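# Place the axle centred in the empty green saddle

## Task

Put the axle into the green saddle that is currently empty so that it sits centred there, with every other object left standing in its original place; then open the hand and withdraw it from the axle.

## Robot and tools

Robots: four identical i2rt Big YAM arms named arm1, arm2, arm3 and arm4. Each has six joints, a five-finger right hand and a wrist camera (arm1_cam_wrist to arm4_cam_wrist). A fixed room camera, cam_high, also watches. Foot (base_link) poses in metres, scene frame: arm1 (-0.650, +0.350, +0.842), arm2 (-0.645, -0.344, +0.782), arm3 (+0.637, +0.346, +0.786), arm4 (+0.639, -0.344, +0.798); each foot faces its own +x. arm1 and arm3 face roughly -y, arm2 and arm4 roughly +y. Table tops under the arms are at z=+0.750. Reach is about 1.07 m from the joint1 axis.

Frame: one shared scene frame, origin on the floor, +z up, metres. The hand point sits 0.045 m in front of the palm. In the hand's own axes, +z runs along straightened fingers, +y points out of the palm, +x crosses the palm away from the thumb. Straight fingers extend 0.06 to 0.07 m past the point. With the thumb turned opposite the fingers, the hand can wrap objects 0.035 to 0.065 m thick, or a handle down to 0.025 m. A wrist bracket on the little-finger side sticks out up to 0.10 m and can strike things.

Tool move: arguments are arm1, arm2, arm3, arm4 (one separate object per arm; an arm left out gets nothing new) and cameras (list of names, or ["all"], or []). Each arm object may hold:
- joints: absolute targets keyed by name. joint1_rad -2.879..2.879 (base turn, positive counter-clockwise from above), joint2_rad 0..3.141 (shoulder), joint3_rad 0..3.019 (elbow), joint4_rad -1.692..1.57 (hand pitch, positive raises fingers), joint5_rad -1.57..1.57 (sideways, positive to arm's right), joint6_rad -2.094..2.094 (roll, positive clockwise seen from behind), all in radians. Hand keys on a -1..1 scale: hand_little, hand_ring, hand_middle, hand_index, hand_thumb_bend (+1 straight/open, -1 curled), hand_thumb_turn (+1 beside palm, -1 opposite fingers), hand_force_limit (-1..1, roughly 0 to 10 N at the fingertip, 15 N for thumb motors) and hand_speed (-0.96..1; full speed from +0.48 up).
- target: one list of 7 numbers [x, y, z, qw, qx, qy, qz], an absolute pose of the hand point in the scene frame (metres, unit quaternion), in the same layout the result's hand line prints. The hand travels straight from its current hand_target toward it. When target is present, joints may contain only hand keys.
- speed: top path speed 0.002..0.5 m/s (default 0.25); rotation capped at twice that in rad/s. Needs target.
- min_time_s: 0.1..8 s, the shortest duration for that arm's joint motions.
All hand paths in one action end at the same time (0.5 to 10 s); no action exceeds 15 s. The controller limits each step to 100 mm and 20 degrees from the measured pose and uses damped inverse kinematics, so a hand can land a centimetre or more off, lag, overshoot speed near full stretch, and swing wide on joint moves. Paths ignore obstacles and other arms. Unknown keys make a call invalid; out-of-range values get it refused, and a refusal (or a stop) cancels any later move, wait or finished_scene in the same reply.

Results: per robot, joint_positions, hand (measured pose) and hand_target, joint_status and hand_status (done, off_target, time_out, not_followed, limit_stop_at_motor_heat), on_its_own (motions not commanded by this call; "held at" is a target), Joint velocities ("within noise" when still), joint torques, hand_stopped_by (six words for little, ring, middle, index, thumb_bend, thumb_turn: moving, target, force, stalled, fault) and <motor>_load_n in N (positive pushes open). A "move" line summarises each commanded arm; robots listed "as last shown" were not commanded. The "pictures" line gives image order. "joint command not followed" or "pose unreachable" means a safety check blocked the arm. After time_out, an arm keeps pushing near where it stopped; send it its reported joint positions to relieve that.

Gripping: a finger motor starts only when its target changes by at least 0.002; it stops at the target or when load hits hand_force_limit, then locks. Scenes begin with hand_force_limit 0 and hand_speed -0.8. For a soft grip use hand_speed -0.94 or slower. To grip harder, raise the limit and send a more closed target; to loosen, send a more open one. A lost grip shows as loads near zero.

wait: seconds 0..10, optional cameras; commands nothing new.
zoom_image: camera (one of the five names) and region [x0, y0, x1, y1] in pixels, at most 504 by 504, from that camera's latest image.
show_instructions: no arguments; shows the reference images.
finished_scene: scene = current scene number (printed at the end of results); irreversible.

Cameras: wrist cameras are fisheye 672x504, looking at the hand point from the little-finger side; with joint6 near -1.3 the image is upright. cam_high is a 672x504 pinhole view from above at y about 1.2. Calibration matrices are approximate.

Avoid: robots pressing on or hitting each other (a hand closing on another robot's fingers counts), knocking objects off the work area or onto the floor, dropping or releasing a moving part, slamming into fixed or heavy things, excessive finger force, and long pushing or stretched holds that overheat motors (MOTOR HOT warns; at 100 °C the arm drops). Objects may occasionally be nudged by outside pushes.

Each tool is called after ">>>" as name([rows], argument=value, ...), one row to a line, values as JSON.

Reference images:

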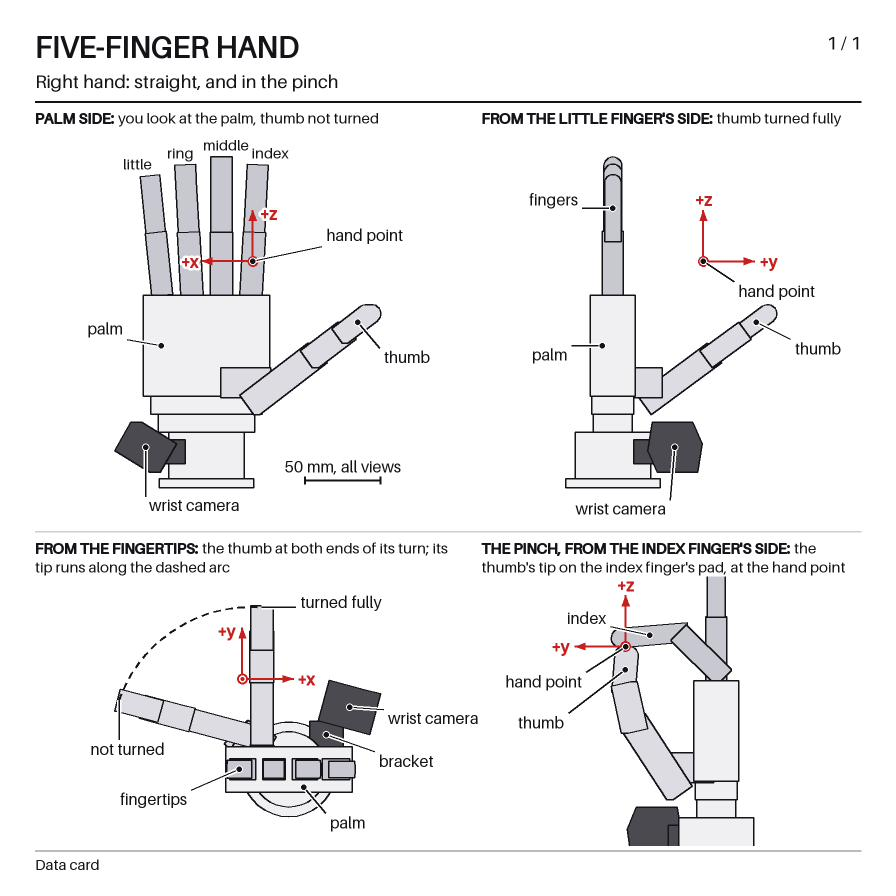

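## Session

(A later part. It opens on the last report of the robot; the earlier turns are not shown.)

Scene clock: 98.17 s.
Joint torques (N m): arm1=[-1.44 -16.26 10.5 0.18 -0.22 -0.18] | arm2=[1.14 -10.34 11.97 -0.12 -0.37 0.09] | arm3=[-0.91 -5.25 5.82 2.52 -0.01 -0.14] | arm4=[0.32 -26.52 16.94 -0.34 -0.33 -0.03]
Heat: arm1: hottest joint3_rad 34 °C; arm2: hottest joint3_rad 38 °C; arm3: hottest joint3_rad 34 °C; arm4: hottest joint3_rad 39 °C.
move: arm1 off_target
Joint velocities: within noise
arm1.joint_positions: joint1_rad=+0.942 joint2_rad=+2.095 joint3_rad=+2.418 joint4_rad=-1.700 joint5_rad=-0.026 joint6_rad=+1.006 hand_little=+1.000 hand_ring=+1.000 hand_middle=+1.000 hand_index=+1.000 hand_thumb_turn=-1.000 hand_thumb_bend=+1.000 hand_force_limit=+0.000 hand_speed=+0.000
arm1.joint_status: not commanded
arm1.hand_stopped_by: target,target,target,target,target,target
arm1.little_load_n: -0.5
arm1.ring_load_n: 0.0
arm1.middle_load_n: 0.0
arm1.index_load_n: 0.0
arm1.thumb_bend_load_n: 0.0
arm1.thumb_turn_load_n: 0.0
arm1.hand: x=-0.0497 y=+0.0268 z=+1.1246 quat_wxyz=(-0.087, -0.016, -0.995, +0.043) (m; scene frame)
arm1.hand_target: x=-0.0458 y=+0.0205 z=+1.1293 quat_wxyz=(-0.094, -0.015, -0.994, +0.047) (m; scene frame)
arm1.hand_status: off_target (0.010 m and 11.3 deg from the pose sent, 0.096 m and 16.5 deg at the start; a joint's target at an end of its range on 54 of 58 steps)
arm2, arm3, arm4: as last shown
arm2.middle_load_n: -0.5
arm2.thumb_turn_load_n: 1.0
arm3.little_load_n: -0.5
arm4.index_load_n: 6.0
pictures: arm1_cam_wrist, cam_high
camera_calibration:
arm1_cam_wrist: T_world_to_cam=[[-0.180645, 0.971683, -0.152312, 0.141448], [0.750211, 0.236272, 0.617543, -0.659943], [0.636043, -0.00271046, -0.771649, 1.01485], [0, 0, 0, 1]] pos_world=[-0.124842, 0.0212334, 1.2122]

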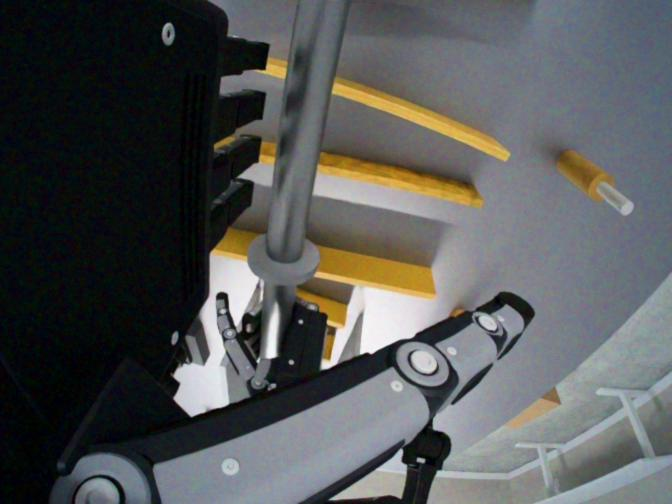

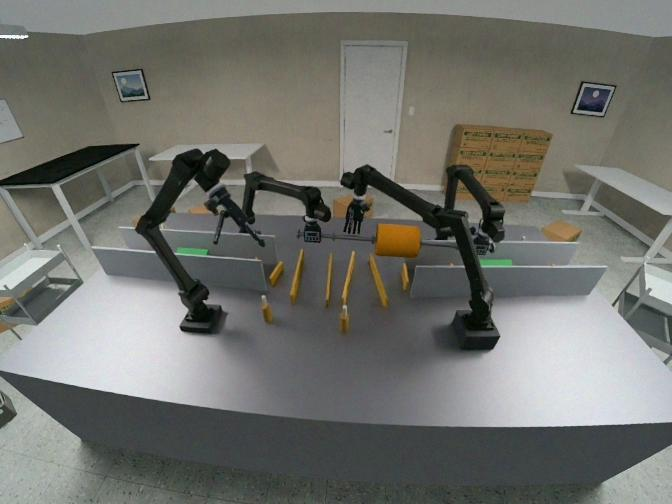

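>>> move(arm1={"target": [-0.045, 0.016, 1.065, 0, 0, 1, 0], "speed": 0.1}, cameras=["arm1_cam_wrist"])

>>> move(arm1={"target": [-0.045, 0.016, 1.0, 0, 0, 1, 0], "speed": 0.1}, cameras=["arm1_cam_wrist"])

Scene clock: 100.30 s.
Joint torques (N m): arm1=[-1.14 -16.79 7.86 -0.1 0.09 -0.16] | arm2=[1.2 -10.34 12.1 -0.18 -0.36 0.11] | arm3=[-0.91 -5.83 5.9 2.54 0.07 -0.19] | arm4=[0.26 -26.46 16.92 -0.29 -0.33 -0.02]
Heat: arm1: hottest joint3_rad 34 °C; arm2: hottest joint3_rad 39 °C; arm3: hottest joint3_rad 34 °C; arm4: hottest joint3_rad 40 °C.
move: arm1 off_target
Joint velocities: within noise
arm1.joint_positions: joint1_rad=+0.942 joint2_rad=+2.166 joint3_rad=+2.418 joint4_rad=-1.700 joint5_rad=-0.018 joint6_rad=+0.988 hand_little=+1.000 hand_ring=+1.000 hand_middle=+1.000 hand_index=+1.000 hand_thumb_turn=-1.000 hand_thumb_bend=+1.000 hand_force_limit=+0.000 hand_speed=+0.000
arm1.joint_status: not commanded
arm1.hand_stopped_by: target,target,target,target,target,target
arm1.little_load_n: 0.0
arm1.ring_load_n: 0.0
arm1.middle_load_n: 0.0
arm1.index_load_n: 0.0
arm1.thumb_bend_load_n: 0.0
arm1.thumb_turn_load_n: 0.0
arm1.hand: x=-0.0440 y=+0.0208 z=+1.0768 quat_wxyz=(-0.055, -0.008, -0.998, +0.028) (m; scene frame)
arm1.hand_target: x=-0.0455 y=+0.0164 z=+1.0646 quat_wxyz=(-0.044, -0.007, -0.999, +0.023) (m; scene frame)
arm1.hand_status: off_target (0.013 m and 7.1 deg from the pose sent, 0.061 m and 11.3 deg at the start; a joint's target at an end of its range on 50 of 51 steps)
arm2, arm4: as last shown
arm2.middle_load_n: 0.0
arm2.index_load_n: 1.5
arm2.thumb_turn_load_n: 1.5
arm3.joint_positions: joint1_rad=-1.892 joint2_rad=+1.200 joint3_rad=+1.906 joint4_rad=-1.519 joint5_rad=+0.018 joint6_rad=-0.967 hand_little=+1.000 hand_ring=+1.000 hand_middle=+1.000 hand_index=+1.000 hand_thumb_turn=-1.000 hand_thumb_bend=+1.000 hand_force_limit=-0.550 hand_speed=-0.500
arm3.joint_status: not commanded
arm3.hand_stopped_by: target,target,target,target,target,target
arm3.little_load_n: -0.5
arm3.ring_load_n: 0.0
arm3.middle_load_n: 0.0
arm3.index_load_n: 0.0
arm3.thumb_bend_load_n: 0.0
arm3.thumb_turn_load_n: 0.0
arm3.hand: x=+0.2910 y=+0.4895 z=+1.3114 quat_wxyz=(+0.373, -0.407, -0.832, +0.049) (m; scene frame)
arm3.hand_target: x=+0.2879 y=+0.4939 z=+1.3116 quat_wxyz=(+0.379, -0.406, -0.830, +0.047) (m; scene frame)
arm3.hand_status: not commanded
arm4.index_load_n: 6.5
pictures: arm1_cam_wrist
camera_calibration:
arm1_cam_wrist: T_world_to_cam=[[-0.20527, 0.972595, -0.109195, 0.0934432], [0.784783, 0.230235, 0.575419, -0.586219], [0.584791, 0.0324217, -0.810536, 1.01321], [0, 0, 0, 1]] pos_world=[-0.113282, 0.0112357, 1.16877]

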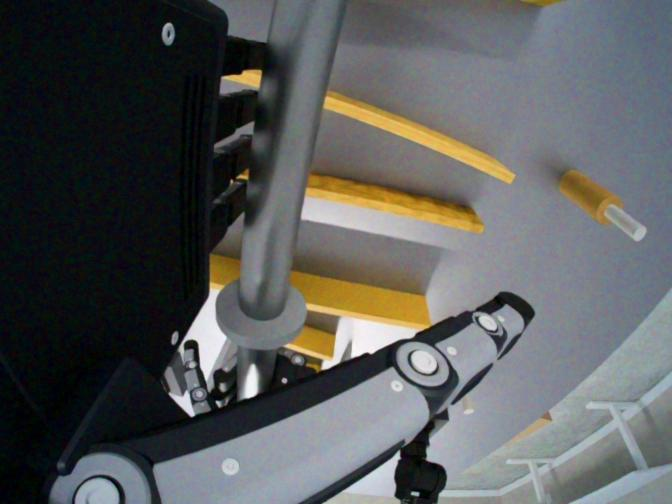

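Scene clock: 101.63 s.
Joint torques (N m): arm1=[-1.2 -17.55 6.87 0.24 0.01 -0.16] | arm2=[1.96 -10.11 12.04 -0.27 -0.39 0.08] | arm3=[-0.79 -6.12 5.78 2.48 0.04 -0.12] | arm4=[0.21 -26.46 16.84 -0.29 -0.29 -0.06]
Heat: arm1: hottest joint3_rad 34 °C; arm2: hottest joint3_rad 39 °C; arm3: hottest joint3_rad 34 °C; arm4: hottest joint3_rad 40 °C.
move: arm1 off_target
Joint velocities: within noise
arm1.joint_positions: joint1_rad=+0.940 joint2_rad=+2.246 joint3_rad=+2.398 joint4_rad=-1.700 joint5_rad=-0.004 joint6_rad=+0.978 hand_little=+1.000 hand_ring=+1.000 hand_middle=+1.000 hand_index=+1.000 hand_thumb_turn=-1.000 hand_thumb_bend=+1.000 hand_force_limit=+0.000 hand_speed=+0.000
arm1.joint_status: not commanded
arm1.hand_stopped_by: target,target,target,target,target,target
arm1.little_load_n: 0.0
arm1.ring_load_n: 0.0
arm1.middle_load_n: 0.0
arm1.index_load_n: 0.0
arm1.thumb_bend_load_n: 0.0
arm1.thumb_turn_load_n: 0.0
arm1.hand: x=-0.0449 y=+0.0166 z=+1.0154 quat_wxyz=(-0.010, -0.004, -1.000, +0.006) (m; scene frame)
arm1.hand_target: x=-0.0452 y=+0.0161 z=+1.0000 quat_wxyz=(+0.000, +0.000, -1.000, +0.000) (m; scene frame)
arm1.hand_status: off_target (0.015 m and 1.4 deg from the pose sent, 0.077 m and 7.1 deg at the start)
arm2, arm3, arm4: as last shown
arm2.joint_positions: joint1_rad=+0.159 joint2_rad=+1.399 joint3_rad=+1.256 joint4_rad=-1.526 joint5_rad=+0.005 joint6_rad=+0.168 hand_little=-1.000 hand_ring=-0.993 hand_middle=-0.970 hand_index=-0.965 hand_thumb_turn=-1.000 hand_thumb_bend=+0.504 hand_force_limit=-0.550 hand_speed=-0.600
arm2.little_load_n: 1.5
arm2.ring_load_n: 8.5
arm2.index_load_n: 1.0
arm2.thumb_turn_load_n: 1.0
arm2.hand: x=-0.7325 y=-0.0334 z=+0.9843 quat_wxyz=(+0.044, +0.999, -0.008, +0.009) (m; scene frame)
arm2.hand_target: x=-0.7398 y=-0.0229 z=+1.0149 quat_wxyz=(+0.000, +1.000, +0.000, -0.001) (m; scene frame)
arm3.little_load_n: 0.0
arm4.joint_positions: joint1_rad=+0.907 joint2_rad=+2.052 joint3_rad=+2.141 joint4_rad=-1.679 joint5_rad=-0.010 joint6_rad=+0.975 hand_little=-0.980 hand_ring=-0.980 hand_middle=-0.999 hand_index=-0.999 hand_thumb_turn=-1.000 hand_thumb_bend=+0.510 hand_force_limit=-0.550 hand_speed=-0.600
arm4.thumb_bend_load_n: 4.5
arm4.hand: x=+0.0923 y=-0.0368 z=+1.0016 quat_wxyz=(+0.008, +1.000, -0.013, +0.004) (m; scene frame)
arm4.hand_target: x=+0.0864 y=-0.0324 z=+1.0788 quat_wxyz=(-0.032, +0.998, -0.007, -0.061) (m; scene frame)
pictures: arm1_cam_wrist
camera_calibration:
arm1_cam_wrist: T_world_to_cam=[[-0.219559, 0.974433, -0.0476927, 0.0276399], [0.832033, 0.212552, 0.51239, -0.482836], [0.509427, 0.0728182, -0.857428, 1.0077], [0, 0, 0, 1]] pos_world=[-0.105547, 0.00231549, 1.11275]

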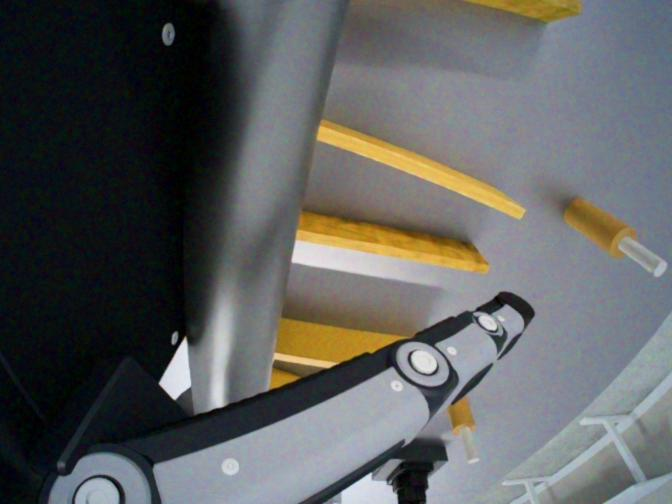

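>>> move(arm1={"target": [-0.045, 0.018, 0.975, 0, 0, 1, 0], "speed": 0.1})

>>> move(arm1={"joints": {"hand_little": -1, "hand_ring": -1, "hand_middle": -1, "hand_index": -1, "hand_speed": -0.75, "hand_force_limit": -0.3}}, cameras=["arm1_cam_wrist"])

Scene clock: 103.03 s.
Joint torques (N m): arm1=[-0.5 -18.02 5.57 0.58 -0.01 -0.17] | arm2=[1.26 -10.7 12.23 -0.25 -0.36 0.08] | arm3=[-1.14 -6.77 5.71 2.39 -0.01 -0.14] | arm4=[0.26 -26.46 16.85 -0.29 -0.34 -0.05]
Heat: arm1: hottest joint3_rad 34 °C; arm2: hottest joint3_rad 39 °C; arm3: hottest joint3_rad 34 °C; arm4: hottest joint3_rad 40 °C.
move: arm1 off_target
Joint velocities: within noise
arm1.joint_positions: joint1_rad=+0.940 joint2_rad=+2.238 joint3_rad=+2.324 joint4_rad=-1.638 joint5_rad=-0.004 joint6_rad=+0.977 hand_little=+1.000 hand_ring=+1.000 hand_middle=+1.000 hand_index=+1.000 hand_thumb_turn=-1.000 hand_thumb_bend=+1.000 hand_force_limit=+0.000 hand_speed=+0.000
arm1.joint_status: not commanded
arm1.hand_stopped_by: target,target,target,target,target,target
arm1.little_load_n: -0.5
arm1.ring_load_n: 0.0
arm1.middle_load_n: 0.0
arm1.index_load_n: 0.0
arm1.thumb_bend_load_n: 0.0
arm1.thumb_turn_load_n: -0.5
arm1.hand: x=-0.0453 y=+0.0167 z=+0.9928 quat_wxyz=(-0.008, -0.004, -1.000, +0.005) (m; scene frame)
arm1.hand_target: x=-0.0452 y=+0.0181 z=+0.9751 quat_wxyz=(+0.000, +0.000, -1.000, +0.000) (m; scene frame)
arm1.hand_status: off_target (0.018 m and 1.2 deg from the pose sent, 0.041 m and 1.4 deg at the start)
arm2.joint_positions: joint1_rad=+0.159 joint2_rad=+1.399 joint3_rad=+1.256 joint4_rad=-1.526 joint5_rad=+0.005 joint6_rad=+0.168 hand_little=-1.000 hand_ring=-0.993 hand_middle=-0.970 hand_index=-0.965 hand_thumb_turn=-1.000 hand_thumb_bend=+0.504 hand_force_limit=-0.550 hand_speed=-0.600
arm2.joint_status: not commanded
arm2.hand_stopped_by: target,force,target,force,force,target
arm2.little_load_n: 2.5
arm2.ring_load_n: 9.0
arm2.middle_load_n: 0.0
arm2.index_load_n: 1.0
arm2.thumb_bend_load_n: 4.0
arm2.thumb_turn_load_n: 1.0
arm2.hand: x=-0.7324 y=-0.0334 z=+0.9843 quat_wxyz=(+0.044, +0.999, -0.008, +0.010) (m; scene frame)
arm2.hand_target: x=-0.7397 y=-0.0229 z=+1.0149 quat_wxyz=(+0.000, +1.000, +0.000, +0.000) (m; scene frame)
arm2.hand_status: not commanded
arm3: as last shown
arm3.thumb_turn_load_n: 0.5
arm4.joint_positions: joint1_rad=+0.907 joint2_rad=+2.052 joint3_rad=+2.141 joint4_rad=-1.679 joint5_rad=-0.009 joint6_rad=+0.975 hand_little=-0.980 hand_ring=-0.980 hand_middle=-0.999 hand_index=-0.999 hand_thumb_turn=-1.000 hand_thumb_bend=+0.510 hand_force_limit=-0.550 hand_speed=-0.600
arm4.joint_status: not commanded
arm4.hand_stopped_by: target,target,target,target,force,target
arm4.little_load_n: 0.0
arm4.ring_load_n: 0.0
arm4.middle_load_n: 2.5
arm4.index_load_n: 6.5
arm4.thumb_bend_load_n: 4.0
arm4.thumb_turn_load_n: 1.5
arm4.hand: x=+0.0924 y=-0.0366 z=+1.0015 quat_wxyz=(+0.008, +1.000, -0.013, +0.004) (m; scene frame)
arm4.hand_target: x=+0.0864 y=-0.0324 z=+1.0788 quat_wxyz=(-0.032, +0.998, -0.007, -0.061) (m; scene frame)
arm4.hand_status: not commanded
pictures: none

Scene clock: 106.40 s.
Joint torques (N m): arm1=[-0.62 -18.37 5.79 0.65 -0.01 -0.18] | arm2=[1.03 -9.99 12.14 -0.17 -0.4 0.03] | arm3=[-0.56 -5.95 5.63 2.52 0.03 -0.12] | arm4=[0.38 -26.34 16.84 -0.35 -0.36 -0.05]
Heat: arm1: hottest joint3_rad 34 °C; arm2: hottest joint3_rad 39 °C; arm3: hottest joint3_rad 34 °C; arm4: hottest joint3_rad 41 °C.
move: arm1 done
Joint velocities: within noise
arm1.joint_positions: joint1_rad=+0.940 joint2_rad=+2.237 joint3_rad=+2.323 joint4_rad=-1.638 joint5_rad=-0.004 joint6_rad=+0.976 hand_little=-1.000 hand_ring=-1.000 hand_middle=-1.000 hand_index=-1.000 hand_thumb_turn=-1.000 hand_thumb_bend=+1.000 hand_force_limit=-0.300 hand_speed=-0.750
arm1.joint_status: all done
arm1.hand_stopped_by: target,target,target,target,target,target
arm1.little_load_n: 0.0
arm1.ring_load_n: 0.0
arm1.middle_load_n: 0.0
arm1.index_load_n: 0.0
arm1.thumb_bend_load_n: 0.0
arm1.thumb_turn_load_n: 0.0
arm1.hand: x=-0.0453 y=+0.0167 z=+0.9927 quat_wxyz=(-0.008, -0.003, -1.000, +0.005) (m; scene frame)
arm1.hand_target: x=-0.0453 y=+0.0182 z=+0.9751 quat_wxyz=(+0.000, +0.000, -1.000, +0.000) (m; scene frame)
arm1.hand_status: not commanded
arm2, arm3, arm4: as last shown
arm2.little_load_n: 2.0
arm4.middle_load_n: 3.0
arm4.thumb_bend_load_n: 4.5
pictures: arm1_cam_wrist
camera_calibration:
arm1_cam_wrist: T_world_to_cam=[[-0.221606, 0.974101, -0.0449219, 0.0234149], [0.833499, 0.213128, 0.509761, -0.468191], [0.506133, 0.0755237, -0.859143, 0.989984], [0, 0, 0, 1]] pos_world=[-0.105638, 0.00220872, 1.09026]

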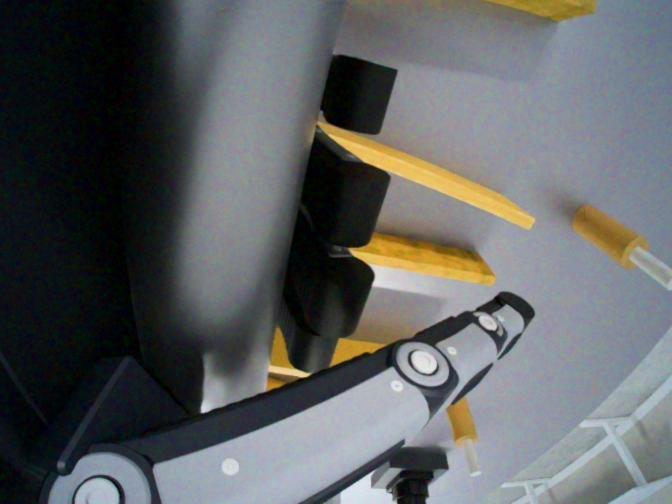

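>>> move(arm1={"joints": {"hand_thumb_bend": 0.5, "hand_speed": -0.6, "hand_force_limit": -0.55}, "target": [-0.045, 0.02, 0.995, 0, 0, 1, 0], "speed": 0.05})

>>> move(arm1={"target": [-0.045, 0.02, 1.055, 0, 0, 1, 0], "speed": 0.04}, arm4={"target": [0.086, -0.032, 1.055, 0, 1, 0, 0], "speed": 0.04}, cameras=["arm1_cam_wrist", "cam_high"])

Scene clock: 107.97 s.
Joint torques (N m): arm1=[-0.32 -18.02 9.36 -0.61 0.03 -0.13] | arm2=[1.96 -9.88 12.29 -0.35 -0.35 0.07] | arm3=[-1.2 -5.3 5.67 2.33 0.06 -0.12] | arm4=[0.32 -26.29 16.87 -0.32 -0.35 -0.05]
Heat: arm1: hottest joint3_rad 34 °C; arm2: hottest joint3_rad 39 °C; arm3: hottest joint3_rad 34 °C; arm4: hottest joint3_rad 41 °C.
move: arm1 done
Joint velocities: within noise
arm1.joint_positions: joint1_rad=+0.940 joint2_rad=+2.237 joint3_rad=+2.326 joint4_rad=-1.654 joint5_rad=-0.004 joint6_rad=+0.976 hand_little=-1.000 hand_ring=-1.000 hand_middle=-1.000 hand_index=-1.000 hand_thumb_turn=-1.000 hand_thumb_bend=+0.511 hand_force_limit=-0.550 hand_speed=-0.600
arm1.joint_status: all done
arm1.hand_stopped_by: target,target,target,target,force,target
arm1.little_load_n: 0.0
arm1.ring_load_n: 0.0
arm1.middle_load_n: -0.5
arm1.index_load_n: 0.0
arm1.thumb_bend_load_n: 3.5
arm1.thumb_turn_load_n: 1.5
arm1.hand: x=-0.0485 y=+0.0189 z=+0.9937 quat_wxyz=(-0.002, -0.003, -1.000, +0.001) (m; scene frame)
arm1.hand_target: x=-0.0451 y=+0.0201 z=+0.9948 quat_wxyz=(+0.000, +0.000, -1.000, +0.000) (m; scene frame)
arm1.hand_status: done (0.004 m and 0.5 deg from the pose sent, 0.004 m and 1.2 deg at the start)
arm2, arm3, arm4: as last shown
arm2.middle_load_n: -0.5
arm2.hand: x=-0.7325 y=-0.0334 z=+0.9843 quat_wxyz=(+0.044, +0.999, -0.008, +0.009) (m; scene frame)
arm2.hand_target: x=-0.7397 y=-0.0228 z=+1.0149 quat_wxyz=(+0.000, +1.000, +0.000, +0.000) (m; scene frame)
arm3.thumb_bend_load_n: 0.5
arm4.index_load_n: 7.0
arm4.thumb_bend_load_n: 4.0
pictures: none

Scene clock: 110.20 s.
Joint torques (N m): arm1=[-0.21 -20.95 10.97 -0.38 -0.47 -0.13] | arm2=[0.91 -10.23 12 -0.17 -0.42 0.07] | arm3=[-1.2 -5.77 5.74 2.36 0.02 -0.15] | arm4=[0.62 -24.53 14.09 -0.35 -0.17 -0.08]
Heat: arm1: hottest joint3_rad 34 °C; arm2: hottest joint3_rad 40 °C; arm3: hottest joint3_rad 34 °C; arm4: hottest joint3_rad 41 °C.
move: arm1 off_target; arm4 off_target
Joint velocities: within noise
arm1.joint_positions: joint1_rad=+0.938 joint2_rad=+2.222 joint3_rad=+2.353 joint4_rad=-1.695 joint5_rad=-0.001 joint6_rad=+0.983 hand_little=-1.000 hand_ring=-1.000 hand_middle=-1.000 hand_index=-1.000 hand_thumb_turn=-1.000 hand_thumb_bend=+0.511 hand_force_limit=-0.550 hand_speed=-0.600
arm1.joint_status: not commanded
arm1.hand_stopped_by: target,target,target,target,force,target
arm1.little_load_n: 0.5
arm1.ring_load_n: 0.5
arm1.middle_load_n: -0.5
arm1.index_load_n: 0.0
arm1.thumb_bend_load_n: 3.0
arm1.thumb_turn_load_n: 1.0
arm1.hand: x=-0.0534 y=+0.0198 z=+1.0142 quat_wxyz=(-0.003, -0.008, -1.000, +0.003) (m; scene frame)
arm1.hand_target: x=-0.0470 y=+0.0211 z=+1.0540 quat_wxyz=(-0.033, -0.005, -0.999, +0.018) (m; scene frame)
arm1.hand_status: off_target (0.042 m and 1.0 deg from the pose sent, 0.061 m and 0.5 deg at the start; a joint's target at an end of its range on 55 of 67 steps)
arm2, arm3: as last shown
arm2.joint_positions: joint1_rad=+0.159 joint2_rad=+1.399 joint3_rad=+1.256 joint4_rad=-1.526 joint5_rad=+0.006 joint6_rad=+0.168 hand_little=-1.000 hand_ring=-0.993 hand_middle=-0.970 hand_index=-0.965 hand_thumb_turn=-1.000 hand_thumb_bend=+0.504 hand_force_limit=-0.550 hand_speed=-0.600
arm2.middle_load_n: 0.0
arm2.hand: x=-0.7322 y=-0.0334 z=+0.9843 quat_wxyz=(+0.044, +0.999, -0.008, +0.010) (m; scene frame)
arm3.thumb_bend_load_n: 0.0
arm3.thumb_turn_load_n: 0.0
arm4.joint_positions: joint1_rad=+0.907 joint2_rad=+2.052 joint3_rad=+2.141 joint4_rad=-1.679 joint5_rad=-0.006 joint6_rad=+0.973 hand_little=-0.980 hand_ring=-0.980 hand_middle=-0.999 hand_index=-0.999 hand_thumb_turn=-1.000 hand_thumb_bend=+0.510 hand_force_limit=-0.550 hand_speed=-0.600
arm4.joint_status: not commanded
arm4.hand_stopped_by: target,target,target,target,force,target
arm4.little_load_n: 0.0
arm4.ring_load_n: 0.0
arm4.middle_load_n: 2.5
arm4.index_load_n: 6.5
arm4.thumb_bend_load_n: 4.0
arm4.thumb_turn_load_n: 1.5
arm4.hand: x=+0.0929 y=-0.0362 z=+1.0013 quat_wxyz=(+0.007, +1.000, -0.012, +0.005) (m; scene frame)
arm4.hand_target: x=+0.0887 y=-0.0339 z=+1.0535 quat_wxyz=(-0.021, +0.999, -0.004, -0.038) (m; scene frame)
arm4.hand_status: off_target (0.054 m and 1.7 deg from the pose sent, 0.054 m and 1.8 deg at the start; a joint's target at an end of its range on 61 of 67 steps)
pictures: arm1_cam_wrist, cam_high
camera_calibration:
arm1_cam_wrist: T_world_to_cam=[[-0.213116, 0.976285, -0.038078, 0.0130615], [0.841081, 0.203155, 0.501309, -0.463939], [0.497156, 0.0748104, -0.86443, 1.01719], [0, 0, 0, 1]] pos_world=[-0.112708, 0.00540335, 1.11236]

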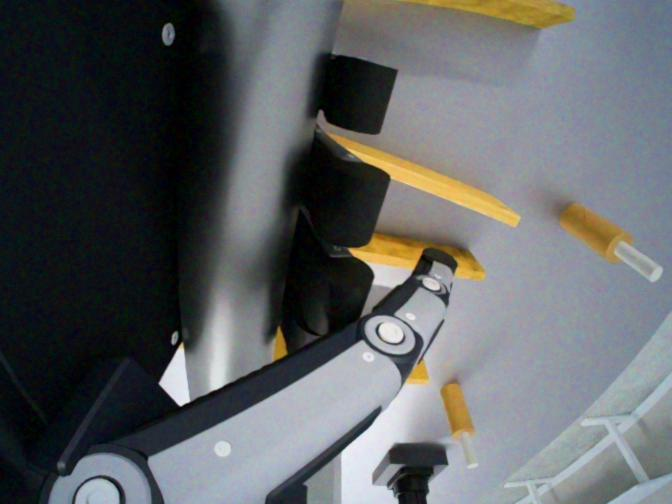

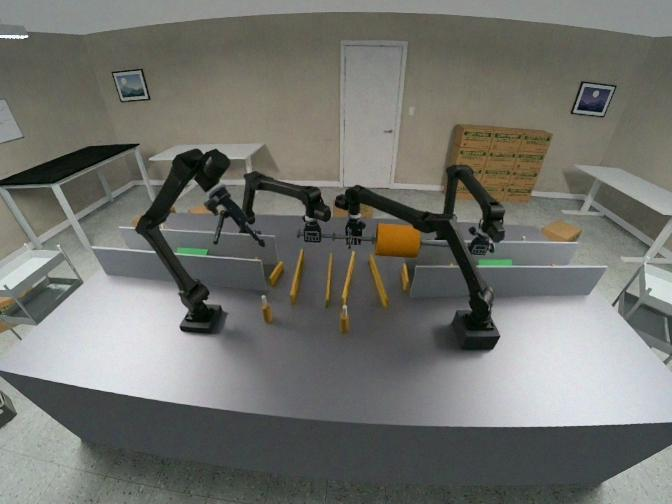

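>>> move(arm1={"target": [-0.042, 0.02, 1.08, 0, 0, 1, 0], "speed": 0.04}, arm4={"target": [0.086, -0.032, 1.02, 0, 1, 0, 0], "speed": 0.04}, cameras=["arm1_cam_wrist", "arm4_cam_wrist"])

Scene clock: 112.03 s.
Joint torques (N m): arm1=[-0.56 -23 12.07 -0.36 -0.55 -0.1] | arm2=[1.44 -10.29 12.27 -0.14 -0.45 0.06] | arm3=[-1.49 -6.42 5.75 2.55 -0.01 -0.11] | arm4=[0.67 -20.42 13.04 -0.29 0.05 -0.11]
Heat: arm1: hottest joint3_rad 34 °C; arm2: hottest joint3_rad 40 °C; arm3: hottest joint3_rad 34 °C; arm4: hottest joint3_rad 41 °C.
move: arm1 off_target; arm4 off_target
Joint velocities: within noise
arm1.joint_positions: joint1_rad=+0.938 joint2_rad=+2.219 joint3_rad=+2.353 joint4_rad=-1.695 joint5_rad=-0.004 joint6_rad=+0.985 hand_little=-1.000 hand_ring=-1.000 hand_middle=-1.000 hand_index=-1.000 hand_thumb_turn=-1.000 hand_thumb_bend=+0.511 hand_force_limit=-0.550 hand_speed=-0.600
arm1.joint_status: not commanded
arm1.hand_stopped_by: target,target,target,target,force,target
arm1.little_load_n: 1.0
arm1.ring_load_n: 1.0
arm1.middle_load_n: -0.5
arm1.index_load_n: 0.0
arm1.thumb_bend_load_n: 3.0
arm1.thumb_turn_load_n: 1.0
arm1.hand: x=-0.0531 y=+0.0203 z=+1.0166 quat_wxyz=(-0.005, -0.009, -1.000, +0.003) (m; scene frame)
arm1.hand_target: x=-0.0457 y=+0.0224 z=+1.0784 quat_wxyz=(-0.052, -0.007, -0.998, +0.027) (m; scene frame)
arm1.hand_status: off_target (0.064 m and 1.2 deg from the pose sent, 0.067 m and 1.0 deg at the start; a joint's target at an end of its range on 47 of 48 steps)
arm2, arm3: as last shown
arm2.index_load_n: 1.5
arm2.hand: x=-0.7321 y=-0.0334 z=+0.9842 quat_wxyz=(+0.044, +0.999, -0.008, +0.010) (m; scene frame)
arm2.hand_target: x=-0.7396 y=-0.0228 z=+1.0149 quat_wxyz=(+0.000, +1.000, +0.000, +0.000) (m; scene frame)
arm4.joint_positions: joint1_rad=+0.907 joint2_rad=+2.052 joint3_rad=+2.141 joint4_rad=-1.679 joint5_rad=-0.003 joint6_rad=+0.973 hand_little=-0.980 hand_ring=-0.980 hand_middle=-0.999 hand_index=-0.999 hand_thumb_turn=-1.000 hand_thumb_bend=+0.510 hand_force_limit=-0.550 hand_speed=-0.600
arm4.joint_status: not commanded
arm4.hand_stopped_by: target,target,target,target,force,target
arm4.little_load_n: 0.0
arm4.ring_load_n: 0.0
arm4.middle_load_n: 2.5
arm4.index_load_n: 6.5
arm4.thumb_bend_load_n: 4.5
arm4.thumb_turn_load_n: 1.5
arm4.hand: x=+0.0932 y=-0.0357 z=+1.0011 quat_wxyz=(+0.005, +1.000, -0.012, +0.006) (m; scene frame)
arm4.hand_target: x=+0.0869 y=-0.0326 z=+1.0196 quat_wxyz=(-0.006, +1.000, -0.002, -0.012) (m; scene frame)
arm4.hand_status: off_target (0.021 m and 1.7 deg from the pose sent, 0.020 m and 1.7 deg at the start; a joint's target at an end of its range on 43 of 48 steps)
pictures: arm1_cam_wrist, arm4_cam_wrist
camera_calibration:
arm1_cam_wrist: T_world_to_cam=[[-0.211033, 0.976713, -0.0387013, 0.013556], [0.839309, 0.201355, 0.504992, -0.469292], [0.501024, 0.0740874, -0.862256, 1.01704], [0, 0, 0, 1]] pos_world=[-0.112819, 0.00590395, 1.11446]
arm4_cam_wrist: T_world_to_cam=[[0.196316, -0.980521, -0.00621079, -0.042373], [-0.836807, -0.170837, 0.520162, -0.454803], [-0.51109, -0.0969189, -0.854045, 1.01071], [0, 0, 0, 1]] pos_world=[0.1443, -0.0212881, 1.0995]

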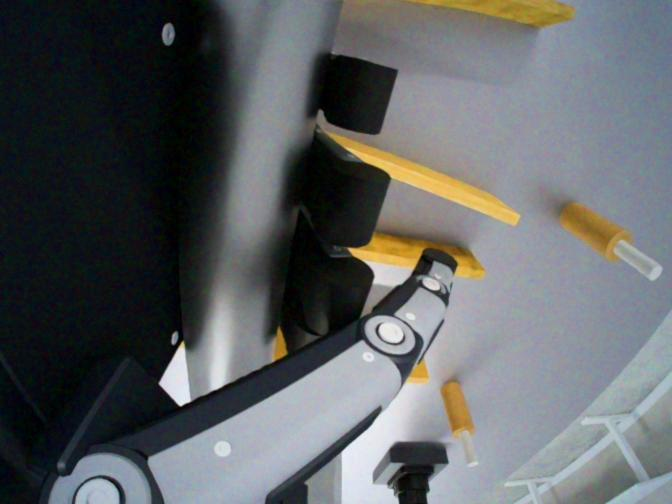

